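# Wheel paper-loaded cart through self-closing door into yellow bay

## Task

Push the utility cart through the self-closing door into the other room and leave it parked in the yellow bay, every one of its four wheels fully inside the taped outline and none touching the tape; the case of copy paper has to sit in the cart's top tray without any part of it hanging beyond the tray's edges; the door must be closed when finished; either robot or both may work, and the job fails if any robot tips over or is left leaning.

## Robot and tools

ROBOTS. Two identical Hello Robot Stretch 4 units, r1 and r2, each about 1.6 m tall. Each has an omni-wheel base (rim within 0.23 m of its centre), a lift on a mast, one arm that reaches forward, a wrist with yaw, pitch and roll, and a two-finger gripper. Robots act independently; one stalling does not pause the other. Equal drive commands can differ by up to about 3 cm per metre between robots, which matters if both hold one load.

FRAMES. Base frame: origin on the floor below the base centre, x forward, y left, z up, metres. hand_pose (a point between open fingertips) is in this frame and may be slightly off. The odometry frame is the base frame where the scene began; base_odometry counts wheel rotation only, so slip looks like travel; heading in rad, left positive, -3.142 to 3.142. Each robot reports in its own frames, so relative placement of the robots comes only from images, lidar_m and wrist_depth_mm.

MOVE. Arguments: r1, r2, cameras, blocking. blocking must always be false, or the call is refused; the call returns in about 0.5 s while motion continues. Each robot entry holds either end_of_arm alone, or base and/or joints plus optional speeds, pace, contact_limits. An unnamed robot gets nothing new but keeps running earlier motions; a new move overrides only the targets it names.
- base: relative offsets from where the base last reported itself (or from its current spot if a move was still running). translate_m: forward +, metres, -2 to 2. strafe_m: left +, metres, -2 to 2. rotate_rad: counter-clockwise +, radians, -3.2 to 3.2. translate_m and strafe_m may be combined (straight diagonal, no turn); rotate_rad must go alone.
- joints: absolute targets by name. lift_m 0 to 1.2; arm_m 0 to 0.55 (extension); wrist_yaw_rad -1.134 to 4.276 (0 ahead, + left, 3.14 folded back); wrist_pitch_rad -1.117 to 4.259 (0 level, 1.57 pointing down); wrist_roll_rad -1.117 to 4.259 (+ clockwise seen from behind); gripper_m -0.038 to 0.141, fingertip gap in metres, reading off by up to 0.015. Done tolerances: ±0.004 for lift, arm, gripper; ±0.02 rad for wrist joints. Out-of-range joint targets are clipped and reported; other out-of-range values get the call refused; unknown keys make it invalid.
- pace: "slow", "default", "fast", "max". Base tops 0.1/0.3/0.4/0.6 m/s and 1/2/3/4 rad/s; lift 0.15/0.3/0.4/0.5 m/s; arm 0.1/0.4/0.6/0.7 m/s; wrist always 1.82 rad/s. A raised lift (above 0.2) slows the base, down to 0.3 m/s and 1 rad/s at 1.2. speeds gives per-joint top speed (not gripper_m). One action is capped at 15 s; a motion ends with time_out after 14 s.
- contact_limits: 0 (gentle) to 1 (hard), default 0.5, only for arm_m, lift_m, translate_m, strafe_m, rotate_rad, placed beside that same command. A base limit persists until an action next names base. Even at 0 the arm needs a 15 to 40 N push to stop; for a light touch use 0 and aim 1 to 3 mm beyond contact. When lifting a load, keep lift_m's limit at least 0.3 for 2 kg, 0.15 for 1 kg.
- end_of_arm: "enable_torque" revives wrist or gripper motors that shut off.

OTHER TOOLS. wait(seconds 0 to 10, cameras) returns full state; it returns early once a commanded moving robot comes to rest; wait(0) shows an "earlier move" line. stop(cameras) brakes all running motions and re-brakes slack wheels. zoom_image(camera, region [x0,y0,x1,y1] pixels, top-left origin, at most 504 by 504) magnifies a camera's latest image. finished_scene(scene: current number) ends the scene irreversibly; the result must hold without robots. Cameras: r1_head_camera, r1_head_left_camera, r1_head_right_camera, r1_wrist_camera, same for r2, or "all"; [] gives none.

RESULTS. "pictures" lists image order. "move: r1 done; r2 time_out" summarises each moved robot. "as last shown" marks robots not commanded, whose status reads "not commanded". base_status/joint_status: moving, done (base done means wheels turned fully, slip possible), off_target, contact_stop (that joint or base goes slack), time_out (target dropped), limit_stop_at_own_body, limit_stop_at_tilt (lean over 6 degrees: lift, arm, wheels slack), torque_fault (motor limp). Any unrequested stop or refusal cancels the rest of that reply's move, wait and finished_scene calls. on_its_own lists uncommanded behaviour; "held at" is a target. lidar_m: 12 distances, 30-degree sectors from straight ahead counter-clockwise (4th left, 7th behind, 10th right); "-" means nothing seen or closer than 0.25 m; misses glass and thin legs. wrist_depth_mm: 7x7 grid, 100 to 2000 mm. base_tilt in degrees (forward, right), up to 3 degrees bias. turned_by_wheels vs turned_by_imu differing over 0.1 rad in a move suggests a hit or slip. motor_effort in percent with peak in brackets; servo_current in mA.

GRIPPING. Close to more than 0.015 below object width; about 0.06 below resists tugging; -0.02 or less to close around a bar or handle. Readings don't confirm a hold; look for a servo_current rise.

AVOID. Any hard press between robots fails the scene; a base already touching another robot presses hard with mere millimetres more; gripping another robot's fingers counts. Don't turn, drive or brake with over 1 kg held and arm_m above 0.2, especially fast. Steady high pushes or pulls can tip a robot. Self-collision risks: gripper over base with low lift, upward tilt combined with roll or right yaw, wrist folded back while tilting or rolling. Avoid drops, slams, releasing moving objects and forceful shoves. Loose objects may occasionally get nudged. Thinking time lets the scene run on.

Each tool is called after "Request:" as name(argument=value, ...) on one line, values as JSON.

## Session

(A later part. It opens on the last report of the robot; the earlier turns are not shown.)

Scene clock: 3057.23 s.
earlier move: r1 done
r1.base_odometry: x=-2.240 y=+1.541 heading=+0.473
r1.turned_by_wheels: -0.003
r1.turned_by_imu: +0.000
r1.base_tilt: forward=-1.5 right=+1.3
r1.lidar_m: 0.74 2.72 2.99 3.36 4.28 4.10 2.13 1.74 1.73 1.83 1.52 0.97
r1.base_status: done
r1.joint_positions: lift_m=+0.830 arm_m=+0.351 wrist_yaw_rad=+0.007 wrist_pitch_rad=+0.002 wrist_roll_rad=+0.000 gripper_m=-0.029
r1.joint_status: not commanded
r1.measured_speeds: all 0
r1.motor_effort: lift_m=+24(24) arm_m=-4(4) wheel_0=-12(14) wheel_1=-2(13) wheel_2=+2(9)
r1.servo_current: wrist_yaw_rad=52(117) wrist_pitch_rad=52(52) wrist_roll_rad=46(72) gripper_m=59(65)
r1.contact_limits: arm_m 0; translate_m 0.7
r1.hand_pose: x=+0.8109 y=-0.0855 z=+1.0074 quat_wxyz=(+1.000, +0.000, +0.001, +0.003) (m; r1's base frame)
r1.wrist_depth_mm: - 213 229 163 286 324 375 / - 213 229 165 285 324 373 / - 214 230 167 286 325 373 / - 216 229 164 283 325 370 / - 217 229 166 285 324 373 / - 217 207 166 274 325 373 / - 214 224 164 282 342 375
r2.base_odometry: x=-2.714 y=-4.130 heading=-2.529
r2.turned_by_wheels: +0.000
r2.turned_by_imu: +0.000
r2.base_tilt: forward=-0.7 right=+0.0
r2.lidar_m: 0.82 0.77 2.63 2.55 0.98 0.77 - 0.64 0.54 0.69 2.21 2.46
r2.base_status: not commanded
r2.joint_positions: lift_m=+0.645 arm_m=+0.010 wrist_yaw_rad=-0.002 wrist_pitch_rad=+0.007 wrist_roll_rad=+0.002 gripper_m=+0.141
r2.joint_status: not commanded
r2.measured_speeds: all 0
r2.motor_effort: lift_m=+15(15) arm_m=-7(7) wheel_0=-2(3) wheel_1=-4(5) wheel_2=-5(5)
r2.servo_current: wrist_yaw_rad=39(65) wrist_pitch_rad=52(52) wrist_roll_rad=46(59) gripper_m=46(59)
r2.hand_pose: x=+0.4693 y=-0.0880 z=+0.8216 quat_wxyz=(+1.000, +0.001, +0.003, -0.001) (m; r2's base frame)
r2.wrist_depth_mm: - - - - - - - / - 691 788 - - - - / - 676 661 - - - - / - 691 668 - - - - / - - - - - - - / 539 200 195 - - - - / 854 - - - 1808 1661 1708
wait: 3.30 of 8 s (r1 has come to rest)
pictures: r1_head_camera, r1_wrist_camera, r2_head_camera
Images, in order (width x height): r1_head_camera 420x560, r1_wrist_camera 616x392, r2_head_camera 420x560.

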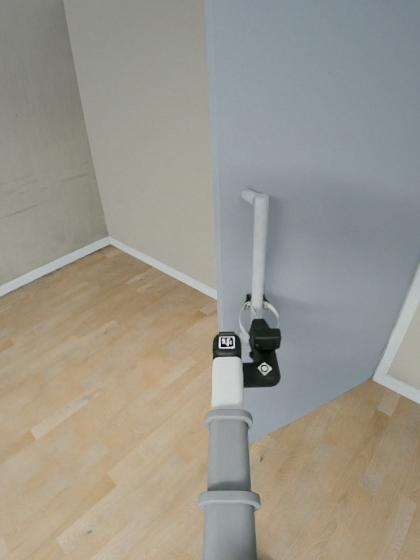

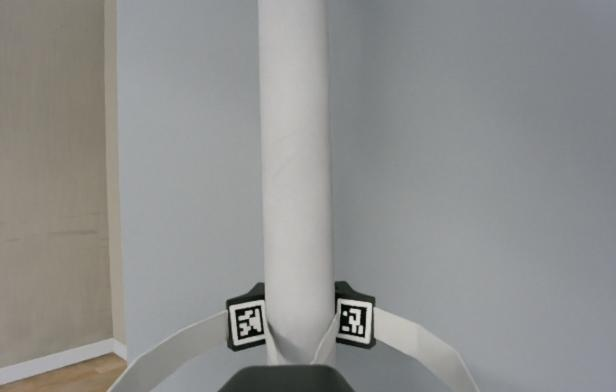

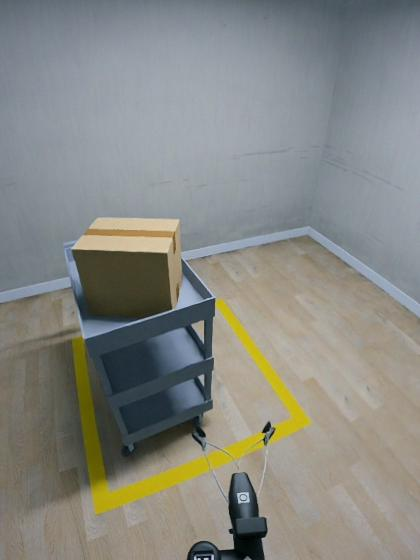

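Request:
zoom_image(camera="r2_head_camera", region=[40, 190, 320, 530])

Request:
move(r1={"base":{"translate_m":0.207,"strafe_m":0.10},"pace":"slow","contact_limits":{"translate_m":0.7}}, blocking=false, cameras=[])

Request:
wait(seconds=8, cameras=[])

Request:
move(r1={"base":{"translate_m":0.21,"strafe_m":0.06},"pace":"slow","contact_limits":{"translate_m":0.7}}, blocking=false, cameras=[])

Request:
wait(seconds=8, cameras=["r1_head_camera"])

Scaled by 1.482 from the camera's 420x560 image, which has a finer 1200x1600 frame.

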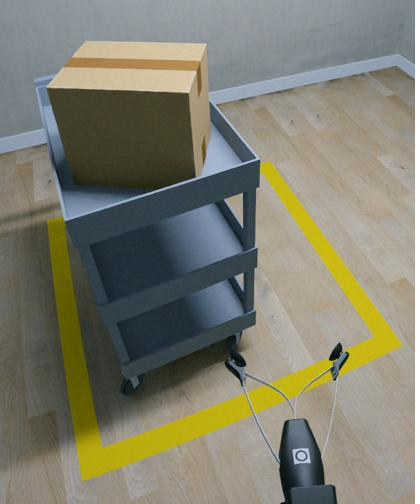

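Scene clock: 3063.40 s.
move: r1 moving
r1.base_odometry: x=-2.232 y=+1.552 heading=+0.473
r1.turned_by_wheels: +0.000
r1.turned_by_imu: +0.000
r1.base_tilt: forward=-1.5 right=+1.2
r1.lidar_m: 0.75 2.74 2.98 3.31 4.28 4.15 2.12 1.76 1.76 1.85 1.50 0.94
r1.base_status: translate_m moving; strafe_m moving
r1.joint_positions: lift_m=+0.830 arm_m=+0.351 wrist_yaw_rad=+0.005 wrist_pitch_rad=+0.002 wrist_roll_rad=+0.000 gripper_m=-0.029
r1.joint_status: not commanded
r1.measured_speeds: translate_m=+0.049 strafe_m=+0.024 rotate_rad=-0.002 lift_m=+0.000 arm_m=+0.000 wrist_yaw_rad=+0.000 wrist_pitch_rad=+0.000 wrist_roll_rad=+0.000
r1.motor_effort: lift_m=+24(24) arm_m=-3(4) wheel_0=-3(13) wheel_1=+4(4) wheel_2=+0(2)
r1.servo_current: wrist_yaw_rad=46(78) wrist_pitch_rad=33(46) wrist_roll_rad=39(65) gripper_m=46(65)
r1.contact_limits: arm_m 0; translate_m 0.7
r1.hand_pose: x=+0.8107 y=-0.0861 z=+1.0074 quat_wxyz=(+1.000, +0.000, +0.001, +0.002) (m; r1's base frame)
r1.wrist_depth_mm: - 214 225 163 283 322 366 / - 215 229 165 283 322 364 / - 214 230 166 283 320 364 / - 218 230 164 283 322 364 / - 216 229 164 283 324 364 / - 218 208 167 274 320 368 / - 215 224 163 279 338 368
r2: as last shown
r2.base_tilt: forward=-0.6 right=+0.1
r2.lidar_m: 0.82 0.79 2.65 2.54 1.01 0.76 - 0.70 0.53 0.72 2.20 2.47
r2.servo_current: wrist_yaw_rad=52(52) wrist_pitch_rad=52(52) wrist_roll_rad=46(59) gripper_m=52(52)
r2.wrist_depth_mm: - - - - - - - / - 668 788 - - - - / - 676 668 - - - - / - 676 668 - - - - / - - - - - - - / 535 201 196 - - - - / 854 - - - 1756 1661 1708
pictures: none
No camera images: "cameras" was empty.

Scene clock: 3066.40 s.
earlier move: r1 done
r1.base_odometry: x=-2.101 y=+1.724 heading=+0.472
r1.turned_by_wheels: -0.001
r1.turned_by_imu: -0.001
r1.base_tilt: forward=-1.5 right=+1.3
r1.lidar_m: 0.73 2.55 2.77 3.11 4.36 4.34 2.36 1.97 1.93 1.74 1.42 0.89
r1.base_status: done
r1.joint_positions: lift_m=+0.830 arm_m=+0.351 wrist_yaw_rad=+0.003 wrist_pitch_rad=+0.002 wrist_roll_rad=+0.000 gripper_m=-0.029
r1.joint_status: not commanded
r1.measured_speeds: all 0
r1.motor_effort: lift_m=+24(24) arm_m=-4(4) wheel_0=-7(13) wheel_1=-2(4) wheel_2=+1(3)
r1.servo_current: wrist_yaw_rad=46(85) wrist_pitch_rad=52(52) wrist_roll_rad=33(72) gripper_m=52(65)
r1.contact_limits: arm_m 0; translate_m 0.7
r1.hand_pose: x=+0.8105 y=-0.0866 z=+1.0074 quat_wxyz=(+1.000, +0.000, +0.001, +0.001) (m; r1's base frame)
r1.wrist_depth_mm: - 226 231 163 263 279 300 / - 226 234 164 263 282 296 / - - 235 166 263 282 294 / - - 236 164 264 281 297 / - - 235 167 265 282 298 / - - 187 166 183 281 298 / - - 231 164 263 276 301
r2.base_odometry: x=-2.714 y=-4.130 heading=-2.529
r2.turned_by_wheels: +0.000
r2.turned_by_imu: +0.000
r2.base_tilt: forward=-0.7 right=+0.1
r2.lidar_m: 0.83 0.80 2.66 2.54 0.98 0.78 1.10 0.64 0.53 0.71 2.22 2.47
r2.base_status: not commanded
r2.joint_positions: lift_m=+0.645 arm_m=+0.010 wrist_yaw_rad=-0.002 wrist_pitch_rad=+0.007 wrist_roll_rad=+0.002 gripper_m=+0.141
r2.joint_status: not commanded
r2.measured_speeds: all 0
r2.motor_effort: lift_m=+15(15) arm_m=-7(7) wheel_0=-2(3) wheel_1=-4(5) wheel_2=-5(5)
r2.servo_current: wrist_yaw_rad=46(65) wrist_pitch_rad=46(59) wrist_roll_rad=52(59) gripper_m=46(59)
r2.hand_pose: x=+0.4693 y=-0.0880 z=+0.8216 quat_wxyz=(+1.000, +0.001, +0.003, -0.001) (m; r2's base frame)
r2.wrist_depth_mm: - - - - - - - / - 676 798 - - - - / - 683 654 - - - - / - 683 661 - - - - / - - - - - - - / 539 201 196 - - - - / 842 - - - 1808 1661 1756
wait: 3.00 of 8 s (r1 has come to rest)
pictures: none
No camera images: "cameras" was empty.

Scene clock: 3066.90 s.
move: r1 moving
r1.base_odometry: x=-2.091 y=+1.733 heading=+0.472
r1.turned_by_wheels: +0.000
r1.turned_by_imu: +0.000
r1.base_tilt: forward=-1.5 right=+1.3
r1.lidar_m: 0.73 2.52 2.77 3.11 4.39 4.35 2.43 1.98 1.96 1.73 1.40 0.88
r1.base_status: translate_m moving; strafe_m moving
r1.joint_positions: lift_m=+0.830 arm_m=+0.351 wrist_yaw_rad=+0.003 wrist_pitch_rad=+0.002 wrist_roll_rad=+0.000 gripper_m=-0.029
r1.joint_status: not commanded
r1.measured_speeds: translate_m=+0.048 strafe_m=+0.014 rotate_rad=+0.001 lift_m=+0.000 arm_m=+0.000 wrist_yaw_rad=+0.000 wrist_pitch_rad=+0.000 wrist_roll_rad=+0.000
r1.motor_effort: lift_m=+24(24) arm_m=-4(4) wheel_0=-3(8) wheel_1=+2(2) wheel_2=-2(4)
r1.servo_current: wrist_yaw_rad=59(59) wrist_pitch_rad=39(46) wrist_roll_rad=52(59) gripper_m=46(59)
r1.contact_limits: arm_m 0; translate_m 0.7
r1.hand_pose: x=+0.8105 y=-0.0866 z=+1.0074 quat_wxyz=(+1.000, +0.000, +0.001, +0.001) (m; r1's base frame)
r1.wrist_depth_mm: - 226 231 163 262 279 294 / - 227 231 164 263 278 294 / - 227 234 166 263 281 294 / - - 235 166 264 279 297 / - - 235 167 263 281 298 / - - 189 167 182 281 298 / - - 234 164 259 285 300
r2: as last shown
r2.lidar_m: 0.83 0.79 2.66 2.56 0.98 0.76 1.11 0.62 0.54 0.71 2.22 2.47
r2.motor_effort: lift_m=+15(15) arm_m=-7(7) wheel_0=-2(3) wheel_1=-4(4) wheel_2=-5(5)
r2.servo_current: wrist_yaw_rad=46(52) wrist_pitch_rad=52(52) wrist_roll_rad=39(52) gripper_m=52(52)
r2.wrist_depth_mm: - - - - - - - / - 676 798 - - - - / - 668 668 - - - - / - 683 661 - - - - / - - - - - - - / 539 200 196 - - - - / 854 - - - 1756 1661 1708
pictures: none
No camera images: "cameras" was empty.

Scene clock: 3069.83 s.
earlier move: r1 done
r1.base_odometry: x=-1.941 y=+1.873 heading=+0.471
r1.turned_by_wheels: -0.001
r1.turned_by_imu: -0.031
r1.base_tilt: forward=-1.5 right=+1.3
r1.lidar_m: 0.71 2.26 2.58 2.87 4.44 4.48 2.69 2.16 2.15 1.62 1.19 0.84
r1.base_status: done
r1.joint_positions: lift_m=+0.830 arm_m=+0.351 wrist_yaw_rad=-0.003 wrist_pitch_rad=+0.002 wrist_roll_rad=+0.000 gripper_m=-0.029
r1.joint_status: not commanded
r1.measured_speeds: all 0
r1.motor_effort: lift_m=+24(24) arm_m=-4(4) wheel_0=-9(19) wheel_1=-4(7) wheel_2=-1(8)
r1.servo_current: wrist_yaw_rad=65(65) wrist_pitch_rad=39(52) wrist_roll_rad=46(65) gripper_m=52(59)
r1.contact_limits: arm_m 0; translate_m 0.7
r1.hand_pose: x=+0.8100 y=-0.0884 z=+1.0074 quat_wxyz=(+1.000, +0.000, +0.001, -0.002) (m; r1's base frame)
r1.wrist_depth_mm: - - 239 163 249 253 256 / - - 241 166 249 253 256 / - - 241 166 249 253 258 / - - 241 166 250 255 257 / - - 241 166 249 254 258 / - - 241 167 183 255 259 / - - 241 165 252 254 260
r2.base_odometry: x=-2.714 y=-4.130 heading=-2.529
r2.turned_by_wheels: +0.000
r2.turned_by_imu: +0.000
r2.base_tilt: forward=-0.7 right=+0.1
r2.lidar_m: 0.83 0.79 2.68 2.56 0.99 0.77 0.85 0.59 0.53 0.73 2.22 2.48
r2.base_status: not commanded
r2.joint_positions: lift_m=+0.645 arm_m=+0.010 wrist_yaw_rad=-0.002 wrist_pitch_rad=+0.007 wrist_roll_rad=+0.002 gripper_m=+0.141
r2.joint_status: not commanded
r2.measured_speeds: all 0
r2.motor_effort: lift_m=+15(15) arm_m=-6(7) wheel_0=-2(3) wheel_1=-4(5) wheel_2=-5(5)
r2.servo_current: wrist_yaw_rad=52(59) wrist_pitch_rad=46(52) wrist_roll_rad=46(65) gripper_m=46(59)
r2.hand_pose: x=+0.4693 y=-0.0880 z=+0.8216 quat_wxyz=(+1.000, +0.001, +0.003, -0.001) (m; r2's base frame)
r2.wrist_depth_mm: - - - - - - - / - 683 788 - - - - / - 676 661 - - - - / - 691 668 - - - - / - - - - - - - / 535 200 196 - - - - / 854 - - - 1808 1708 1756
wait: 2.93 of 8 s (r1 has come to rest)
pictures: r1_head_camera
Images, in order (width x height): r1_head_camera 420x560.

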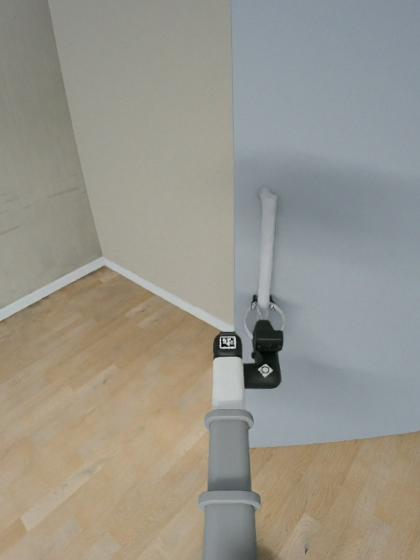

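Request:
move(r1={"base":{"translate_m":0.234,"strafe_m":0.013},"pace":"slow","contact_limits":{"translate_m":0.7}}, blocking=false, cameras=[])

Request:
wait(seconds=8, cameras=[])

Request:
move(r1={"base":{"translate_m":0.213,"strafe_m":-0.055},"pace":"slow","contact_limits":{"translate_m":0.7}}, blocking=false, cameras=[])

Request:
wait(seconds=8, cameras=["r1_head_camera"])

Scene clock: 3080.07 s.
move: r1 moving
r1.base_odometry: x=-1.930 y=+1.879 heading=+0.470
r1.turned_by_wheels: -0.001
r1.turned_by_imu: -0.001
r1.base_tilt: forward=-1.6 right=+1.3
r1.lidar_m: 0.73 2.22 2.59 2.87 4.42 4.46 2.69 2.17 2.15 1.61 1.16 0.83
r1.base_status: translate_m moving; strafe_m moving
r1.joint_positions: lift_m=+0.830 arm_m=+0.351 wrist_yaw_rad=-0.003 wrist_pitch_rad=+0.002 wrist_roll_rad=+0.000 gripper_m=-0.029
r1.joint_status: not commanded
r1.measured_speeds: translate_m=+0.048 strafe_m=+0.003 rotate_rad=-0.001 lift_m=+0.000 arm_m=+0.000 wrist_yaw_rad=+0.000 wrist_pitch_rad=+0.000 wrist_roll_rad=+0.000
r1.motor_effort: lift_m=+24(24) arm_m=-4(4) wheel_0=-4(10) wheel_1=-2(4) wheel_2=-4(5)
r1.servo_current: wrist_yaw_rad=52(65) wrist_pitch_rad=33(52) wrist_roll_rad=39(59) gripper_m=59(59)
r1.contact_limits: arm_m 0; translate_m 0.7
r1.hand_pose: x=+0.8100 y=-0.0884 z=+1.0074 quat_wxyz=(+1.000, +0.000, +0.001, -0.002) (m; r1's base frame)
r1.wrist_depth_mm: - - 239 163 248 250 254 / - - 241 166 248 251 255 / - - 241 167 249 251 255 / - - 242 166 249 252 256 / - - 242 166 249 253 256 / 1921 - 240 166 248 254 258 / - - 242 164 250 254 258
r2: as last shown
r2.base_tilt: forward=-0.6 right=+0.1
r2.lidar_m: 0.81 0.81 2.66 2.55 0.97 0.75 0.85 0.61 0.54 0.70 2.21 2.45
r2.motor_effort: lift_m=+15(15) arm_m=-7(7) wheel_0=-2(2) wheel_1=-4(4) wheel_2=-5(5)
r2.servo_current: wrist_yaw_rad=46(59) wrist_pitch_rad=52(52) wrist_roll_rad=46(59) gripper_m=52(52)
r2.wrist_depth_mm: - - - - - - - / - 683 798 - - - - / - 676 654 - - - - / - 691 661 - - - - / - - - - - - - / 535 201 196 - - - - / 854 - - - 1808 1708 1708
pictures: none
No camera images: "cameras" was empty.

Scene clock: 3083.20 s.
earlier move: r1 done
r1.base_odometry: x=-1.738 y=+1.990 heading=+0.470
r1.turned_by_wheels: +0.000
r1.turned_by_imu: -0.036
r1.base_tilt: forward=-1.5 right=+1.3
r1.lidar_m: 0.75 1.88 2.41 2.64 3.99 4.63 2.98 2.35 2.29 1.46 0.98 0.79
r1.base_status: done
r1.joint_positions: lift_m=+0.830 arm_m=+0.351 wrist_yaw_rad=-0.004 wrist_pitch_rad=+0.002 wrist_roll_rad=+0.000 gripper_m=-0.029
r1.joint_status: not commanded
r1.measured_speeds: all 0
r1.motor_effort: lift_m=+24(24) arm_m=-5(5) wheel_0=-11(17) wheel_1=-5(7) wheel_2=-1(9)
r1.servo_current: wrist_yaw_rad=46(72) wrist_pitch_rad=46(52) wrist_roll_rad=46(78) gripper_m=52(59)
r1.contact_limits: arm_m 0; translate_m 0.7
r1.hand_pose: x=+0.8100 y=-0.0887 z=+1.0074 quat_wxyz=(+1.000, +0.000, +0.001, -0.002) (m; r1's base frame)
r1.wrist_depth_mm: - - 250 166 235 229 224 / - - 251 165 237 229 224 / - - 251 165 237 230 224 / - - 251 166 238 230 225 / - - 253 165 239 230 226 / - - 185 167 183 231 226 / - - 182 164 238 229 229
r2.base_odometry: x=-2.714 y=-4.130 heading=-2.529
r2.turned_by_wheels: +0.000
r2.turned_by_imu: +0.000
r2.base_tilt: forward=-0.7 right=+0.1
r2.lidar_m: 0.82 0.81 2.66 2.56 0.98 0.76 0.68 0.58 0.52 0.69 2.22 2.43
r2.base_status: not commanded
r2.joint_positions: lift_m=+0.645 arm_m=+0.010 wrist_yaw_rad=-0.002 wrist_pitch_rad=+0.007 wrist_roll_rad=+0.002 gripper_m=+0.141
r2.joint_status: not commanded
r2.measured_speeds: all 0
r2.motor_effort: lift_m=+15(15) arm_m=-7(7) wheel_0=-2(3) wheel_1=-4(5) wheel_2=-5(5)
r2.servo_current: wrist_yaw_rad=39(65) wrist_pitch_rad=46(59) wrist_roll_rad=39(65) gripper_m=52(59)
r2.hand_pose: x=+0.4693 y=-0.0880 z=+0.8216 quat_wxyz=(+1.000, +0.001, +0.003, -0.001) (m; r2's base frame)
r2.wrist_depth_mm: - - - - - - - / - 683 788 - - - - / - 676 654 - - - - / - 683 661 - - - - / - - - - - - - / 535 200 196 - - - - / 854 - - - 1756 1661 1756
wait: 3.13 of 8 s (r1 has come to rest)
pictures: none
No camera images: "cameras" was empty.

Scene clock: 3083.70 s.
move: r1 moving
r1.base_odometry: x=-1.725 y=+1.993 heading=+0.469
r1.turned_by_wheels: -0.001
r1.turned_by_imu: -0.001
r1.base_tilt: forward=-1.5 right=+1.3
r1.lidar_m: 0.72 1.82 2.41 2.62 3.93 4.66 3.01 2.34 2.32 1.41 0.99 0.81
r1.base_status: translate_m moving; strafe_m moving
r1.joint_positions: lift_m=+0.830 arm_m=+0.351 wrist_yaw_rad=-0.004 wrist_pitch_rad=+0.002 wrist_roll_rad=+0.000 gripper_m=-0.029
r1.joint_status: not commanded
r1.measured_speeds: translate_m=+0.049 strafe_m=-0.012 rotate_rad=+0.001 lift_m=+0.000 arm_m=+0.000 wrist_yaw_rad=+0.000 wrist_pitch_rad=+0.000 wrist_roll_rad=+0.000
r1.motor_effort: lift_m=+24(24) arm_m=-5(5) wheel_0=-7(11) wheel_1=-1(4) wheel_2=-3(5)
r1.servo_current: wrist_yaw_rad=52(72) wrist_pitch_rad=46(46) wrist_roll_rad=52(65) gripper_m=59(59)
r1.contact_limits: arm_m 0; translate_m 0.7
r1.hand_pose: x=+0.8100 y=-0.0887 z=+1.0074 quat_wxyz=(+1.000, +0.000, +0.001, -0.002) (m; r1's base frame)
r1.wrist_depth_mm: - - 250 163 235 227 220 / - - 250 165 236 227 222 / - - 252 167 236 229 223 / - - 251 166 236 229 223 / - - 253 166 237 229 224 / - - 186 166 235 229 224 / - - 182 164 236 228 225
r2: as last shown
r2.base_tilt: forward=-0.7 right=+0.0
r2.lidar_m: 0.82 0.80 2.67 2.56 1.03 0.77 0.67 0.58 0.54 0.70 2.21 2.47
r2.motor_effort: lift_m=+15(15) arm_m=-7(7) wheel_0=-2(3) wheel_1=-4(4) wheel_2=-5(5)
r2.servo_current: wrist_yaw_rad=46(52) wrist_pitch_rad=46(52) wrist_roll_rad=46(52) gripper_m=59(59)
r2.wrist_depth_mm: - - - - - - - / - 683 798 - - - - / - 676 661 - - - - / - 676 654 - - - - / - - - - - - - / 539 200 196 - - - - / 854 - - - 1808 1708 1708
pictures: none
No camera images: "cameras" was empty.

Scene clock: 3086.67 s.
earlier move: r1 done
r1.base_odometry: x=-1.523 y=+2.038 heading=+0.469
r1.turned_by_wheels: +0.000
r1.turned_by_imu: -0.002
r1.base_tilt: forward=-1.5 right=+1.3
r1.lidar_m: 0.73 1.51 2.32 2.56 3.77 4.84 3.11 2.40 2.39 1.23 0.83 0.77
r1.base_status: done
r1.joint_positions: lift_m=+0.830 arm_m=+0.351 wrist_yaw_rad=-0.003 wrist_pitch_rad=+0.002 wrist_roll_rad=+0.000 gripper_m=-0.029
r1.joint_status: not commanded
r1.measured_speeds: all 0
r1.motor_effort: lift_m=+24(24) arm_m=-5(5) wheel_0=-8(11) wheel_1=-3(5) wheel_2=+1(5)
r1.servo_current: wrist_yaw_rad=39(78) wrist_pitch_rad=39(46) wrist_roll_rad=39(78) gripper_m=52(59)
r1.contact_limits: arm_m 0; translate_m 0.7
r1.hand_pose: x=+0.8101 y=-0.0882 z=+1.0074 quat_wxyz=(+1.000, +0.000, +0.001, -0.001) (m; r1's base frame)
r1.wrist_depth_mm: - - 262 164 225 207 196 / - - 265 166 225 209 196 / - - 264 167 227 209 198 / - - 265 167 229 211 199 / - - 267 167 228 211 199 / - - 181 167 183 211 200 / - - 172 164 224 205 200
r2.base_odometry: x=-2.714 y=-4.130 heading=-2.529
r2.turned_by_wheels: +0.000
r2.turned_by_imu: +0.000
r2.base_tilt: forward=-0.7 right=+0.0
r2.lidar_m: 0.81 0.80 2.69 2.56 0.99 0.76 0.59 0.53 0.55 0.69 2.23 2.47
r2.base_status: not commanded
r2.joint_positions: lift_m=+0.645 arm_m=+0.010 wrist_yaw_rad=-0.002 wrist_pitch_rad=+0.007 wrist_roll_rad=+0.002 gripper_m=+0.141
r2.joint_status: not commanded
r2.measured_speeds: all 0
r2.motor_effort: lift_m=+15(15) arm_m=-6(7) wheel_0=-2(3) wheel_1=-4(5) wheel_2=-5(5)
r2.servo_current: wrist_yaw_rad=46(65) wrist_pitch_rad=46(52) wrist_roll_rad=46(59) gripper_m=52(59)
r2.hand_pose: x=+0.4693 y=-0.0880 z=+0.8216 quat_wxyz=(+1.000, +0.001, +0.003, -0.001) (m; r2's base frame)
r2.wrist_depth_mm: - - - - - - - / - 683 798 - - - - / - 676 668 - - - - / - 683 661 - - - - / - - - - - - - / 535 201 196 - - - - / 866 - - - 1863 1661 1708
wait: 2.97 of 8 s (r1 has come to rest)
pictures: r1_head_camera
Images, in order (width x height): r1_head_camera 420x560.

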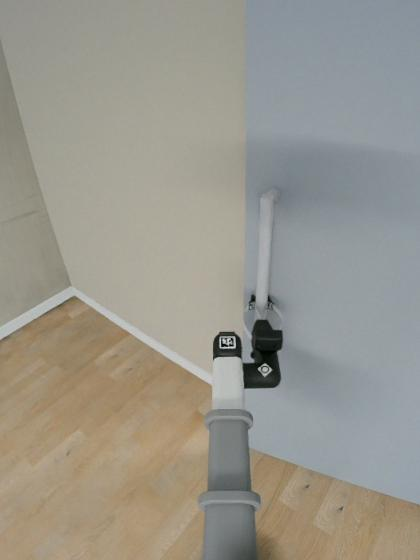

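Request:
move(r1={"base":{"translate_m":0.14,"strafe_m":-0.07},"pace":"slow","contact_limits":{"translate_m":0.6}}, blocking=false, cameras=[])

Request:
wait(seconds=8, cameras=[])

Request:
move(r1={"base":{"translate_m":0.075,"strafe_m":-0.04},"pace":"slow","contact_limits":{"translate_m":0.5}}, blocking=false, cameras=[])

Request:
wait(seconds=8, cameras=["r1_head_camera","r1_head_left_camera"])

Scene clock: 3093.40 s.
move: r1 moving
r1.base_odometry: x=-1.509 y=+2.038 heading=+0.468
r1.turned_by_wheels: -0.001
r1.turned_by_imu: -0.001
r1.base_tilt: forward=-1.5 right=+1.3
r1.lidar_m: 0.72 1.49 2.34 2.50 3.79 4.85 3.09 2.42 2.39 1.18 0.83 0.77
r1.base_status: translate_m moving; strafe_m moving
r1.joint_positions: lift_m=+0.830 arm_m=+0.351 wrist_yaw_rad=-0.003 wrist_pitch_rad=+0.002 wrist_roll_rad=+0.000 gripper_m=-0.029
r1.joint_status: not commanded
r1.measured_speeds: translate_m=+0.048 strafe_m=-0.024 rotate_rad=+0.000 lift_m=+0.000 arm_m=+0.000 wrist_yaw_rad=+0.000 wrist_pitch_rad=+0.000 wrist_roll_rad=+0.000
r1.motor_effort: lift_m=+24(24) arm_m=-5(5) wheel_0=-3(7) wheel_1=-2(4) wheel_2=-2(4)
r1.servo_current: wrist_yaw_rad=72(72) wrist_pitch_rad=46(46) wrist_roll_rad=46(65) gripper_m=46(59)
r1.contact_limits: arm_m 0; translate_m 0.6
r1.hand_pose: x=+0.8101 y=-0.0882 z=+1.0074 quat_wxyz=(+1.000, +0.000, +0.001, -0.001) (m; r1's base frame)
r1.wrist_depth_mm: - - 263 163 224 208 193 / - - 264 165 226 209 195 / - - 264 167 226 208 196 / - - 265 166 227 208 196 / - - 266 167 228 209 197 / - - 181 166 220 210 198 / - 135 172 165 224 202 198
r2: as last shown
r2.base_tilt: forward=-0.7 right=+0.1
r2.lidar_m: 0.81 0.79 2.65 2.56 0.97 0.77 0.55 0.53 0.51 0.71 2.23 2.43
r2.motor_effort: lift_m=+15(15) arm_m=-7(7) wheel_0=-2(3) wheel_1=-4(4) wheel_2=-5(5)
r2.servo_current: wrist_yaw_rad=52(59) wrist_pitch_rad=46(52) wrist_roll_rad=39(59) gripper_m=52(52)
r2.wrist_depth_mm: - - - - - - - / - 683 798 - - - - / - 683 661 - - - - / - 699 668 - - - - / - - - - - - - / 535 201 196 - - - - / 842 - - - 1808 1661 1756
pictures: none
No camera images: "cameras" was empty.

Scene clock: 3095.80 s.
earlier move: r1 done
r1.base_odometry: x=-1.366 y=+2.038 heading=+0.468
r1.turned_by_wheels: +0.000
r1.turned_by_imu: +0.000
r1.base_tilt: forward=-1.5 right=+1.3
r1.lidar_m: 0.73 1.25 2.30 2.50 3.77 5.01 3.14 2.45 2.19 1.02 0.77 0.71
r1.base_status: done
r1.joint_positions: lift_m=+0.830 arm_m=+0.351 wrist_yaw_rad=-0.002 wrist_pitch_rad=+0.002 wrist_roll_rad=+0.000 gripper_m=-0.029
r1.joint_status: not commanded
r1.measured_speeds: all 0
r1.motor_effort: lift_m=+24(24) arm_m=-4(5) wheel_0=-8(11) wheel_1=-3(7) wheel_2=+2(8)
r1.servo_current: wrist_yaw_rad=59(78) wrist_pitch_rad=46(46) wrist_roll_rad=52(78) gripper_m=59(59)
r1.contact_limits: arm_m 0; translate_m 0.6
r1.hand_pose: x=+0.8102 y=-0.0881 z=+1.0074 quat_wxyz=(+1.000, +0.000, +0.001, -0.001) (m; r1's base frame)
r1.wrist_depth_mm: - - 407 164 221 199 180 / - - 399 164 222 196 181 / - - 407 165 223 197 182 / - - 402 165 223 198 182 / - - 404 166 224 199 182 / - - 392 167 213 199 183 / - - 179 164 217 189 183
r2.base_odometry: x=-2.714 y=-4.130 heading=-2.529
r2.turned_by_wheels: +0.000
r2.turned_by_imu: +0.000
r2.base_tilt: forward=-0.6 right=+0.1
r2.lidar_m: 0.82 0.80 2.68 2.54 0.99 0.66 0.50 0.48 0.50 0.70 2.23 2.46
r2.base_status: not commanded
r2.joint_positions: lift_m=+0.645 arm_m=+0.010 wrist_yaw_rad=-0.002 wrist_pitch_rad=+0.007 wrist_roll_rad=+0.002 gripper_m=+0.141
r2.joint_status: not commanded
r2.measured_speeds: all 0
r2.motor_effort: lift_m=+15(15) arm_m=-7(7) wheel_0=-3(3) wheel_1=-4(5) wheel_2=-5(5)
r2.servo_current: wrist_yaw_rad=46(59) wrist_pitch_rad=46(52) wrist_roll_rad=65(65) gripper_m=46(59)
r2.hand_pose: x=+0.4693 y=-0.0880 z=+0.8216 quat_wxyz=(+1.000, +0.001, +0.003, -0.001) (m; r2's base frame)
r2.wrist_depth_mm: - - - - - - - / - 683 788 - - - - / - 668 661 - - - - / - 676 661 - - - - / - - - - - - - / 535 201 196 - - - - / 854 - - - 1808 1708 1661
wait: 2.40 of 8 s (r1 has come to rest)
pictures: none
No camera images: "cameras" was empty.

Scene clock: 3096.30 s.
move: r1 moving
r1.base_odometry: x=-1.352 y=+2.038 heading=+0.469
r1.turned_by_wheels: +0.000
r1.turned_by_imu: +0.000
r1.base_tilt: forward=-1.5 right=+1.3
r1.lidar_m: 0.71 1.26 2.30 2.52 3.76 5.02 3.12 2.48 2.14 0.97 0.75 0.70
r1.base_status: translate_m moving; strafe_m moving
r1.joint_positions: lift_m=+0.830 arm_m=+0.351 wrist_yaw_rad=-0.002 wrist_pitch_rad=+0.002 wrist_roll_rad=+0.000 gripper_m=-0.029
r1.joint_status: not commanded
r1.measured_speeds: translate_m=+0.049 strafe_m=-0.026 rotate_rad=+0.003 lift_m=+0.000 arm_m=+0.000 wrist_yaw_rad=+0.000 wrist_pitch_rad=+0.000 wrist_roll_rad=+0.000
r1.motor_effort: lift_m=+24(24) arm_m=-4(4) wheel_0=+1(6) wheel_1=+1(4) wheel_2=-4(4)
r1.servo_current: wrist_yaw_rad=52(59) wrist_pitch_rad=33(46) wrist_roll_rad=72(72) gripper_m=46(59)
r1.contact_limits: arm_m 0; translate_m 0.5
r1.hand_pose: x=+0.8102 y=-0.0881 z=+1.0074 quat_wxyz=(+1.000, +0.000, +0.001, -0.001) (m; r1's base frame)
r1.wrist_depth_mm: - 439 387 162 219 195 179 / - 421 387 165 220 194 180 / - 439 387 166 220 196 180 / - 442 394 166 221 196 181 / - 442 392 166 222 197 181 / - 445 370 167 211 196 181 / - 137 184 164 215 191 181
r2: as last shown
r2.base_tilt: forward=-0.7 right=+0.1
r2.lidar_m: 0.82 0.81 2.66 2.56 0.97 0.65 0.51 0.48 0.51 0.70 2.22 2.43
r2.motor_effort: lift_m=+15(15) arm_m=-7(7) wheel_0=-2(2) wheel_1=-4(4) wheel_2=-5(5)
r2.servo_current: wrist_yaw_rad=46(52) wrist_pitch_rad=46(52) wrist_roll_rad=52(65) gripper_m=46(59)
r2.wrist_depth_mm: - - - - - - - / - 676 788 - - - - / - 676 661 - - - - / - 691 661 - - - - / - - - - - - - / 535 201 196 - - - - / 854 - - - 1808 1708 1708
pictures: none
No camera images: "cameras" was empty.

Scene clock: 3097.83 s.
earlier move: r1 done
r1.base_odometry: x=-1.281 y=+2.037 heading=+0.469
r1.turned_by_wheels: +0.001
r1.turned_by_imu: +0.001
r1.base_tilt: forward=-1.6 right=+1.3
r1.lidar_m: 0.72 1.18 2.29 2.51 3.75 5.07 3.14 2.46 1.94 0.89 0.69 0.67
r1.base_status: done
r1.joint_positions: lift_m=+0.830 arm_m=+0.351 wrist_yaw_rad=-0.002 wrist_pitch_rad=+0.002 wrist_roll_rad=+0.000 gripper_m=-0.029
r1.joint_status: not commanded
r1.measured_speeds: all 0
r1.motor_effort: lift_m=+24(24) arm_m=+4(4) wheel_0=+8(10) wheel_1=+4(5) wheel_2=-4(8)
r1.servo_current: wrist_yaw_rad=20(65) wrist_pitch_rad=39(52) wrist_roll_rad=33(72) gripper_m=59(59)
r1.contact_limits: arm_m 0; translate_m 0.5
r1.hand_pose: x=+0.8101 y=-0.0881 z=+1.0074 quat_wxyz=(+1.000, +0.000, +0.001, -0.001) (m; r1's base frame)
r1.wrist_depth_mm: 418 340 145 144 202 177 - / 418 343 150 145 203 177 160 / 421 345 151 147 200 176 160 / 430 347 147 147 202 176 161 / 430 349 304 147 206 177 162 / 433 355 179 146 195 177 163 / - 153 173 146 191 175 163
r2.base_odometry: x=-2.714 y=-4.130 heading=-2.529
r2.turned_by_wheels: +0.000
r2.turned_by_imu: +0.000
r2.base_tilt: forward=-0.7 right=+0.1
r2.lidar_m: 0.82 0.82 2.67 2.54 1.00 0.59 0.48 0.47 0.52 0.72 2.22 2.45
r2.base_status: not commanded
r2.joint_positions: lift_m=+0.645 arm_m=+0.010 wrist_yaw_rad=-0.002 wrist_pitch_rad=+0.007 wrist_roll_rad=+0.002 gripper_m=+0.141
r2.joint_status: not commanded
r2.measured_speeds: all 0
r2.motor_effort: lift_m=+15(15) arm_m=-7(7) wheel_0=-2(3) wheel_1=-4(5) wheel_2=-5(5)
r2.servo_current: wrist_yaw_rad=39(52) wrist_pitch_rad=52(59) wrist_roll_rad=46(65) gripper_m=52(59)
r2.hand_pose: x=+0.4693 y=-0.0880 z=+0.8216 quat_wxyz=(+1.000, +0.001, +0.003, -0.001) (m; r2's base frame)
r2.wrist_depth_mm: - - - - - - - / - 683 798 - - - - / - 676 661 - - - - / - 676 661 - - - - / - - - - - - - / 535 201 196 - - - - / 854 - - - 1808 1661 1708
wait: 1.53 of 8 s (r1 has come to rest)
pictures: r1_head_camera, r1_head_left_camera
Images, in order (width x height): r1_head_camera 420x560, r1_head_left_camera 420x672.

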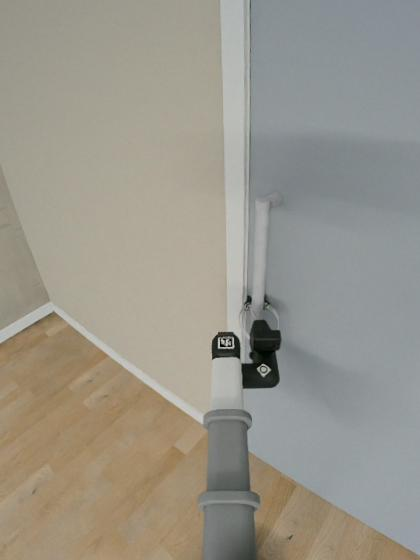

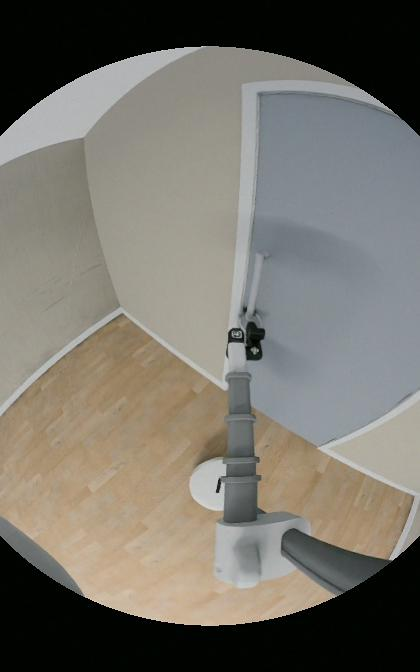

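Looks shut. Release.

Request:
move(r1={"joints":{"gripper_m":0.07}}, blocking=false, cameras=[])

Request:
wait(seconds=4, cameras=["r1_head_camera","r1_wrist_camera"])

Request:
zoom_image(camera="r1_head_camera", region=[180, 0, 340, 340])

Scene clock: 3101.67 s.
move: r1 moving
r1.base_odometry: x=-1.281 y=+2.037 heading=+0.469
r1.turned_by_wheels: +0.000
r1.turned_by_imu: +0.000
r1.base_tilt: forward=-1.6 right=+1.2
r1.lidar_m: 0.72 1.16 2.28 2.49 3.74 5.08 3.16 2.46 1.92 0.90 0.69 0.68
r1.base_status: not commanded
r1.joint_positions: lift_m=+0.830 arm_m=+0.351 wrist_yaw_rad=-0.002 wrist_pitch_rad=+0.002 wrist_roll_rad=+0.000 gripper_m=-0.004
r1.joint_status: gripper_m moving
r1.measured_speeds: all 0
r1.motor_effort: lift_m=+24(24) arm_m=+4(4) wheel_0=+9(9) wheel_1=+3(4) wheel_2=-4(4)
r1.servo_current: wrist_yaw_rad=46(59) wrist_pitch_rad=39(46) wrist_roll_rad=39(52) gripper_m=65(85)
r1.contact_limits: arm_m 0; translate_m 0.5
r1.hand_pose: x=+0.8101 y=-0.0881 z=+1.0074 quat_wxyz=(+1.000, +0.000, +0.001, -0.001) (m; r1's base frame)
r1.wrist_depth_mm: 413 340 - 149 203 178 - / 415 340 151 146 204 178 160 / 415 343 152 146 201 177 161 / 418 345 153 149 202 177 162 / 427 349 148 146 207 178 163 / 430 351 181 150 196 178 163 / - 342 160 147 160 175 163
r2: as last shown
r2.lidar_m: 0.84 0.82 2.68 2.54 0.98 0.59 0.48 0.48 0.53 0.72 2.20 2.47
r2.motor_effort: lift_m=+15(15) arm_m=-7(7) wheel_0=-2(3) wheel_1=-4(4) wheel_2=-5(5)
r2.servo_current: wrist_yaw_rad=39(59) wrist_pitch_rad=46(52) wrist_roll_rad=52(52) gripper_m=46(52)
r2.wrist_depth_mm: - - - - - - - / - 683 788 - - - - / - 676 661 - - - - / - 691 668 - - - - / - - - - - - - / 535 200 196 - - - - / 866 - - - 1756 1708 1708
pictures: none
No camera images: "cameras" was empty.

Scene clock: 3102.87 s.
earlier move: r1 done
r1.base_odometry: x=-1.281 y=+2.037 heading=+0.469
r1.turned_by_wheels: +0.000
r1.turned_by_imu: +0.000
r1.base_tilt: forward=-1.6 right=+1.2
r1.lidar_m: 0.72 1.15 2.30 2.48 3.75 5.09 3.14 2.45 1.93 0.87 0.70 0.68
r1.base_status: not commanded
r1.joint_positions: lift_m=+0.830 arm_m=+0.351 wrist_yaw_rad=-0.002 wrist_pitch_rad=+0.002 wrist_roll_rad=+0.000 gripper_m=+0.070
r1.joint_status: all done
r1.measured_speeds: all 0
r1.motor_effort: lift_m=+24(24) arm_m=+4(4) wheel_0=+9(9) wheel_1=+4(4) wheel_2=-4(4)
r1.servo_current: wrist_yaw_rad=46(78) wrist_pitch_rad=39(46) wrist_roll_rad=46(65) gripper_m=39(117)
r1.contact_limits: arm_m 0; translate_m 0.5
r1.hand_pose: x=+0.8101 y=-0.0881 z=+1.0074 quat_wxyz=(+1.000, +0.000, +0.001, -0.001) (m; r1's base frame)
r1.wrist_depth_mm: 413 340 - 146 203 177 - / 418 340 151 146 205 178 160 / 415 342 151 146 201 177 161 / 418 343 153 149 202 177 162 / 424 349 155 146 207 178 162 / 430 349 181 150 196 178 163 / - 340 159 147 159 175 163
r2.base_odometry: x=-2.714 y=-4.130 heading=-2.529
r2.turned_by_wheels: +0.000
r2.turned_by_imu: +0.000
r2.base_tilt: forward=-0.7 right=+0.1
r2.lidar_m: 0.82 0.80 2.67 2.55 0.97 0.60 0.49 0.46 0.53 0.69 2.22 2.47
r2.base_status: not commanded
r2.joint_positions: lift_m=+0.645 arm_m=+0.010 wrist_yaw_rad=-0.002 wrist_pitch_rad=+0.007 wrist_roll_rad=+0.002 gripper_m=+0.141
r2.joint_status: not commanded
r2.measured_speeds: all 0
r2.motor_effort: lift_m=+15(15) arm_m=-7(7) wheel_0=-2(3) wheel_1=-4(4) wheel_2=-5(5)
r2.servo_current: wrist_yaw_rad=46(59) wrist_pitch_rad=52(52) wrist_roll_rad=46(65) gripper_m=46(52)
r2.hand_pose: x=+0.4693 y=-0.0880 z=+0.8216 quat_wxyz=(+1.000, +0.001, +0.003, -0.001) (m; r2's base frame)
r2.wrist_depth_mm: - - - - - - - / - 676 788 - - - - / - 683 661 - - - - / - 691 668 - - - - / - - - - - - - / 539 200 196 - - - - / 854 - - - 1808 1708 1708
wait: 1.20 of 4 s (r1 has come to rest)
pictures: r1_head_camera, r1_wrist_camera
Images, in order (width x height): r1_head_camera 420x560, r1_wrist_camera 616x392.

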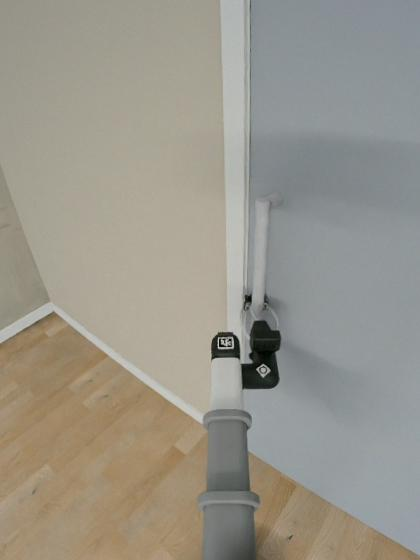

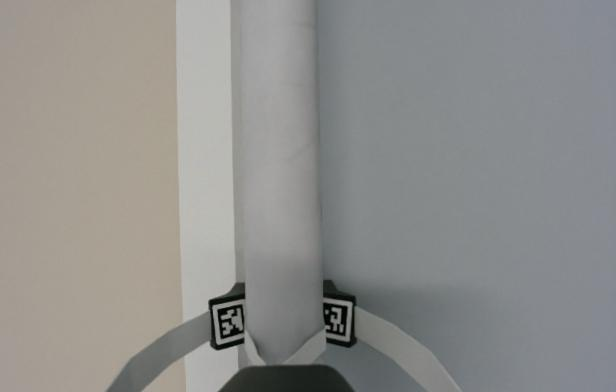

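Scaled by 1.482 from the camera's 420x560 image, which has a finer 600x800 frame.

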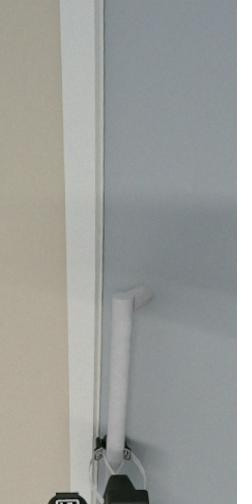

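Request:
move(r1={"joints":{"arm_m":0.2},"pace":"slow"}, blocking=false, cameras=["r1_wrist_camera"])

Request:
wait(seconds=6, cameras=["r1_head_camera"])

Request:
move(r2={"base":{"rotate_rad":2.6},"pace":"slow"}, blocking=false, cameras=[])

Request:
wait(seconds=8, cameras=["r1_head_camera","r2_head_camera","r2_head_left_camera","r2_head_right_camera"])

Scene clock: 3113.83 s.
move: r1 moving
r1.base_odometry: x=-1.281 y=+2.037 heading=+0.469
r1.turned_by_wheels: +0.000
r1.turned_by_imu: +0.000
r1.base_tilt: forward=-1.6 right=+1.3
r1.lidar_m: 0.69 1.12 2.29 2.47 3.78 5.09 3.14 2.47 1.94 0.90 0.68 0.68
r1.base_status: not commanded
r1.joint_positions: lift_m=+0.830 arm_m=+0.338 wrist_yaw_rad=+0.000 wrist_pitch_rad=+0.002 wrist_roll_rad=+0.000 gripper_m=+0.070
r1.joint_status: arm_m moving
r1.measured_speeds: translate_m=+0.000 strafe_m=+0.000 rotate_rad=-0.001 lift_m=+0.000 arm_m=-0.049 wrist_yaw_rad=+0.000 wrist_pitch_rad=+0.000 wrist_roll_rad=+0.000
r1.motor_effort: lift_m=+24(24) arm_m=-3(6) wheel_0=+7(9) wheel_1=+4(4) wheel_2=-1(4)
r1.servo_current: wrist_yaw_rad=33(59) wrist_pitch_rad=33(52) wrist_roll_rad=39(65) gripper_m=39(46)
r1.contact_limits: translate_m 0.5
r1.hand_pose: x=+0.7976 y=-0.0875 z=+1.0074 quat_wxyz=(+1.000, +0.000, +0.001, +0.000) (m; r1's base frame)
r1.wrist_depth_mm: - 375 - 153 208 183 - / - 375 324 151 208 182 166 / - 377 325 152 210 183 167 / - 377 329 154 211 183 167 / - 379 329 153 216 185 167 / - 387 193 154 201 185 168 / - 389 - 145 182 182 -
r2: as last shown
r2.lidar_m: 0.82 0.77 2.67 2.52 0.98 0.58 0.46 0.47 0.51 0.70 2.22 2.46
r2.motor_effort: lift_m=+15(15) arm_m=-7(7) wheel_0=-2(2) wheel_1=-4(4) wheel_2=-5(5)
r2.servo_current: wrist_yaw_rad=33(52) wrist_pitch_rad=46(52) wrist_roll_rad=46(59) gripper_m=59(59)
r2.wrist_depth_mm: - - - - - - - / - 676 788 - - - - / - 676 668 - - - - / - 691 661 - - - - / - - - - - - - / 535 200 196 - - - - / 854 - - - 1808 1661 1708
pictures: r1_wrist_camera
Images, in order (width x height): r1_wrist_camera 616x392.

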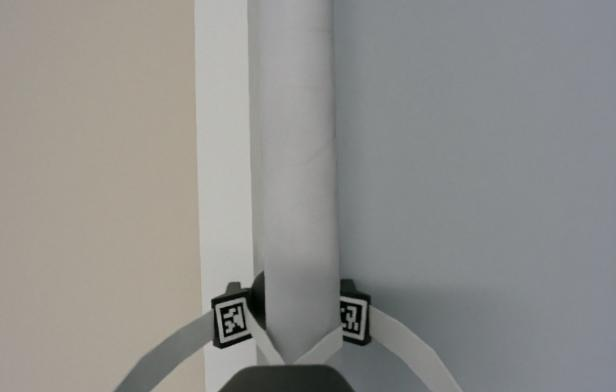

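Scene clock: 3116.13 s.
earlier move: r1 done
r1.base_odometry: x=-1.281 y=+2.037 heading=+0.469
r1.turned_by_wheels: +0.000
r1.turned_by_imu: -0.001
r1.base_tilt: forward=-1.6 right=+1.3
r1.lidar_m: 0.71 1.14 2.30 2.48 3.74 5.06 3.15 2.47 1.93 0.88 0.69 0.67
r1.base_status: not commanded
r1.joint_positions: lift_m=+0.830 arm_m=+0.200 wrist_yaw_rad=+0.000 wrist_pitch_rad=+0.002 wrist_roll_rad=+0.000 gripper_m=+0.070
r1.joint_status: all done
r1.measured_speeds: all 0
r1.motor_effort: lift_m=+24(24) arm_m=-5(8) wheel_0=+3(9) wheel_1=+1(4) wheel_2=+0(4)
r1.servo_current: wrist_yaw_rad=52(59) wrist_pitch_rad=39(52) wrist_roll_rad=52(65) gripper_m=39(52)
r1.contact_limits: translate_m 0.5
r1.hand_pose: x=+0.6594 y=-0.0874 z=+1.0074 quat_wxyz=(+1.000, +0.000, +0.001, +0.000) (m; r1's base frame)
r1.wrist_depth_mm: - - - 353 324 283 257 / - - - 294 327 285 258 / - - - 294 327 286 260 / - - - 297 330 287 262 / - - - 303 330 289 258 / - - 191 301 191 289 264 / - 144 - 143 327 279 264
r2.base_odometry: x=-2.714 y=-4.130 heading=-2.529
r2.turned_by_wheels: +0.000
r2.turned_by_imu: +0.000
r2.base_tilt: forward=-0.7 right=+0.1
r2.lidar_m: 0.82 0.81 2.69 2.54 1.03 0.60 0.46 0.45 0.50 0.72 2.23 2.47
r2.base_status: not commanded
r2.joint_positions: lift_m=+0.645 arm_m=+0.010 wrist_yaw_rad=-0.002 wrist_pitch_rad=+0.007 wrist_roll_rad=+0.002 gripper_m=+0.141
r2.joint_status: not commanded
r2.measured_speeds: all 0
r2.motor_effort: lift_m=+15(15) arm_m=-7(7) wheel_0=-2(3) wheel_1=-4(5) wheel_2=-5(5)
r2.servo_current: wrist_yaw_rad=52(59) wrist_pitch_rad=46(52) wrist_roll_rad=39(65) gripper_m=46(59)
r2.hand_pose: x=+0.4693 y=-0.0880 z=+0.8216 quat_wxyz=(+1.000, +0.001, +0.003, -0.001) (m; r2's base frame)
r2.wrist_depth_mm: - - - - - - - / - 668 788 - - - - / - 676 661 - - - - / - 683 661 - - - - / - - - - - - - / 539 202 196 - - - - / 842 - - - 1863 1661 1708
wait: 2.30 of 6 s (r1 has come to rest)
pictures: r1_head_camera
Images, in order (width x height): r1_head_camera 420x560.

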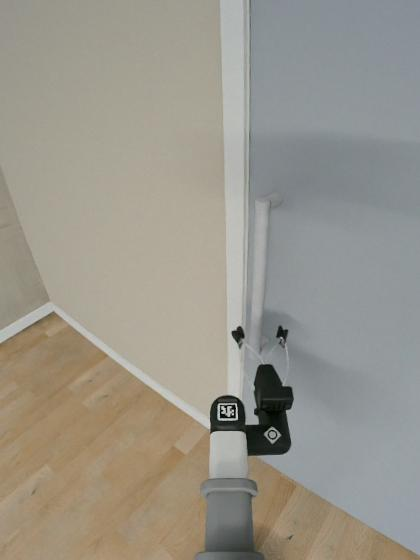

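Scene clock: 3116.63 s.
move: r2 moving
r1: as last shown
r1.turned_by_imu: +0.000
r1.lidar_m: 0.72 1.15 2.29 2.50 3.72 5.07 3.15 2.44 1.94 0.89 0.71 0.68
r1.motor_effort: lift_m=+24(24) arm_m=-5(5) wheel_0=+3(4) wheel_1=+1(1) wheel_2=+0(1)
r1.servo_current: wrist_yaw_rad=52(52) wrist_pitch_rad=46(46) wrist_roll_rad=59(59) gripper_m=39(46)
r1.contact_limits: translate_m 0.5
r1.wrist_depth_mm: - - - 353 324 283 256 / - - - 293 325 283 258 / - - - 294 329 286 260 / - - - 297 330 286 262 / - - - 303 332 289 258 / - - 191 304 191 289 263 / - 144 - 143 325 279 264
r2.base_odometry: x=-2.714 y=-4.130 heading=-2.404
r2.turned_by_wheels: +0.126
r2.turned_by_imu: +0.122
r2.base_tilt: forward=-0.6 right=+0.1
r2.lidar_m: 0.80 0.82 2.84 2.52 0.77 0.54 0.46 0.47 0.55 0.89 2.23 2.63
r2.base_status: rotate_rad moving
r2.joint_positions: lift_m=+0.645 arm_m=+0.010 wrist_yaw_rad=-0.002 wrist_pitch_rad=+0.007 wrist_roll_rad=+0.002 gripper_m=+0.141
r2.joint_status: not commanded
r2.measured_speeds: translate_m=+0.000 strafe_m=+0.000 rotate_rad=+0.481 lift_m=+0.000 arm_m=+0.000 wrist_yaw_rad=+0.000 wrist_pitch_rad=+0.000 wrist_roll_rad=+0.000
r2.motor_effort: lift_m=+15(15) arm_m=-7(7) wheel_0=-5(9) wheel_1=-8(8) wheel_2=-9(9)
r2.servo_current: wrist_yaw_rad=46(59) wrist_pitch_rad=52(52) wrist_roll_rad=46(52) gripper_m=52(59)
r2.hand_pose: x=+0.4693 y=-0.0880 z=+0.8216 quat_wxyz=(+1.000, +0.001, +0.003, -0.001) (m; r2's base frame)
r2.wrist_depth_mm: - - - - - - - / - - 691 - - - - / - 732 676 - - - - / - 741 683 788 - - - / - - - - - - - / - 219 - 166 - - - / 1708 - - - 1808 1661 1708
pictures: none
No camera images: "cameras" was empty.

Scene clock: 3120.03 s.
earlier move: r2 done
r1.base_odometry: x=-1.281 y=+2.037 heading=+0.469
r1.turned_by_wheels: +0.000
r1.turned_by_imu: +0.000
r1.base_tilt: forward=-1.6 right=+1.3
r1.lidar_m: 0.72 1.16 2.31 2.50 3.73 5.08 3.16 2.45 1.91 0.89 0.69 0.68
r1.base_status: not commanded
r1.joint_positions: lift_m=+0.830 arm_m=+0.200 wrist_yaw_rad=+0.000 wrist_pitch_rad=+0.002 wrist_roll_rad=+0.000 gripper_m=+0.070
r1.joint_status: not commanded
r1.measured_speeds: all 0
r1.motor_effort: lift_m=+24(24) arm_m=-5(5) wheel_0=+4(4) wheel_1=+1(2) wheel_2=+0(1)
r1.servo_current: wrist_yaw_rad=46(72) wrist_pitch_rad=33(52) wrist_roll_rad=46(65) gripper_m=39(52)
r1.contact_limits: translate_m 0.5
r1.hand_pose: x=+0.6594 y=-0.0874 z=+1.0074 quat_wxyz=(+1.000, +0.000, +0.001, +0.000) (m; r1's base frame)
r1.wrist_depth_mm: - - - 353 324 283 257 / - - - 294 325 283 259 / - - - 296 327 283 259 / - - - 296 330 286 262 / - - - 303 332 289 257 / - - 191 301 191 289 265 / - 144 - 143 327 279 264
r2.base_odometry: x=-2.714 y=-4.130 heading=+0.070
r2.turned_by_wheels: +2.473
r2.turned_by_imu: +2.407
r2.base_tilt: forward=-0.6 right=+0.1
r2.lidar_m: 0.60 0.48 0.45 0.50 0.67 2.22 2.44 0.84 0.79 2.66 2.55 1.06
r2.base_status: done
r2.joint_positions: lift_m=+0.645 arm_m=+0.010 wrist_yaw_rad=-0.002 wrist_pitch_rad=+0.007 wrist_roll_rad=+0.002 gripper_m=+0.141
r2.joint_status: not commanded
r2.measured_speeds: all 0
r2.motor_effort: lift_m=+15(15) arm_m=-7(7) wheel_0=-5(11) wheel_1=-4(9) wheel_2=-6(10)
r2.servo_current: wrist_yaw_rad=46(59) wrist_pitch_rad=46(52) wrist_roll_rad=39(65) gripper_m=52(59)
r2.hand_pose: x=+0.4693 y=-0.0880 z=+0.8216 quat_wxyz=(+1.000, +0.001, +0.003, -0.001) (m; r2's base frame)
r2.wrist_depth_mm: 345 397 500 525 - - - / 349 387 517 530 - - - / 351 387 535 544 - - - / 343 389 - 549 - - - / 353 389 - 530 - - - / 353 377 190 521 187 185 - / 351 379 - - - - 1708
wait: 3.40 of 8 s (r2 has come to rest)
pictures: r1_head_camera, r2_head_camera, r2_head_left_camera, r2_head_right_camera
Images, in order (width x height): r1_head_camera 420x560, r2_head_camera 420x560, r2_head_left_camera 420x672, r2_head_right_camera 420x672.

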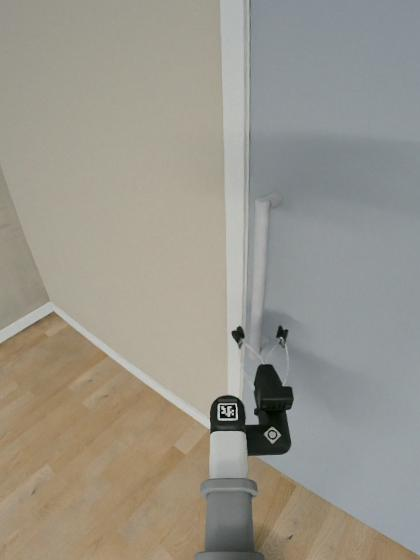

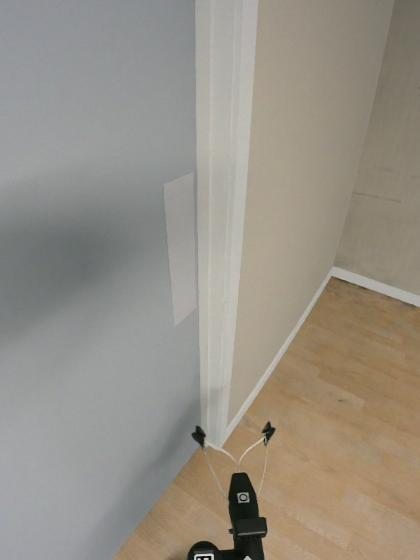

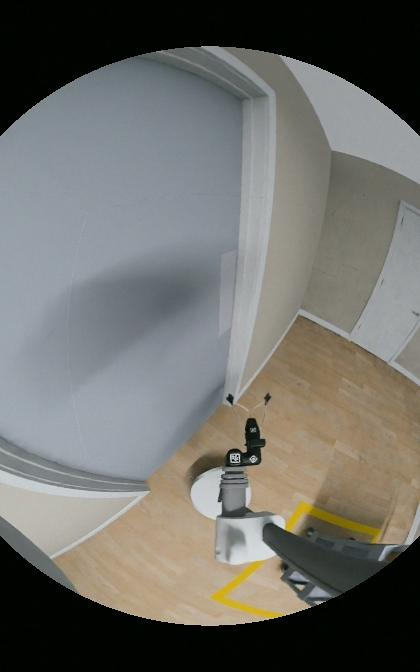

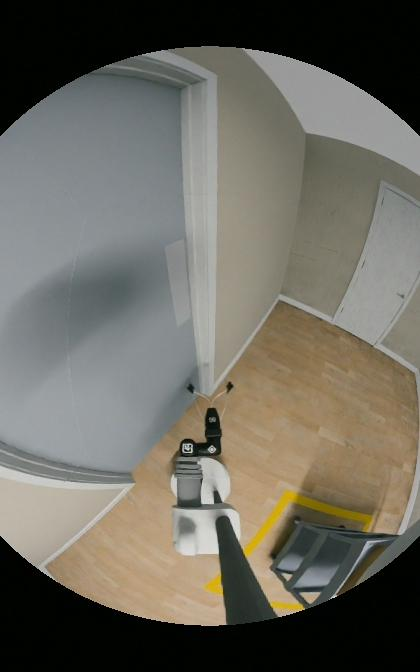

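Request:
zoom_image(camera="r2_head_right_camera", region=[100, 60, 320, 420])

Request:
zoom_image(camera="r2_head_right_camera", region=[200, 460, 420, 620])

Scaled by 1.400 from the camera's 420x672 image, which has a finer 600x960 frame.

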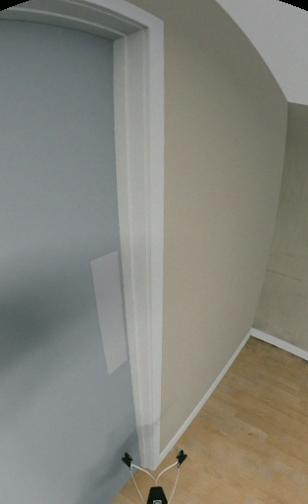

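Scaled by 2.291 from the camera's 420x672 image, which has a finer 600x960 frame.

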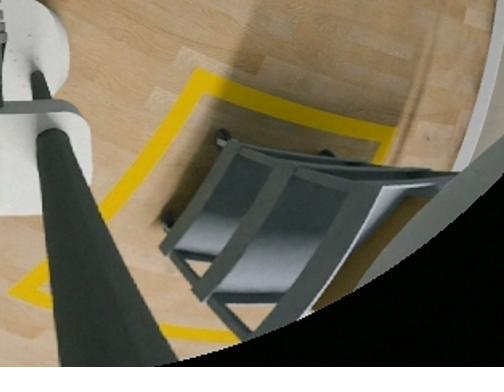

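Request:
finished_scene(scene=1)

The scene is finished: the task was done.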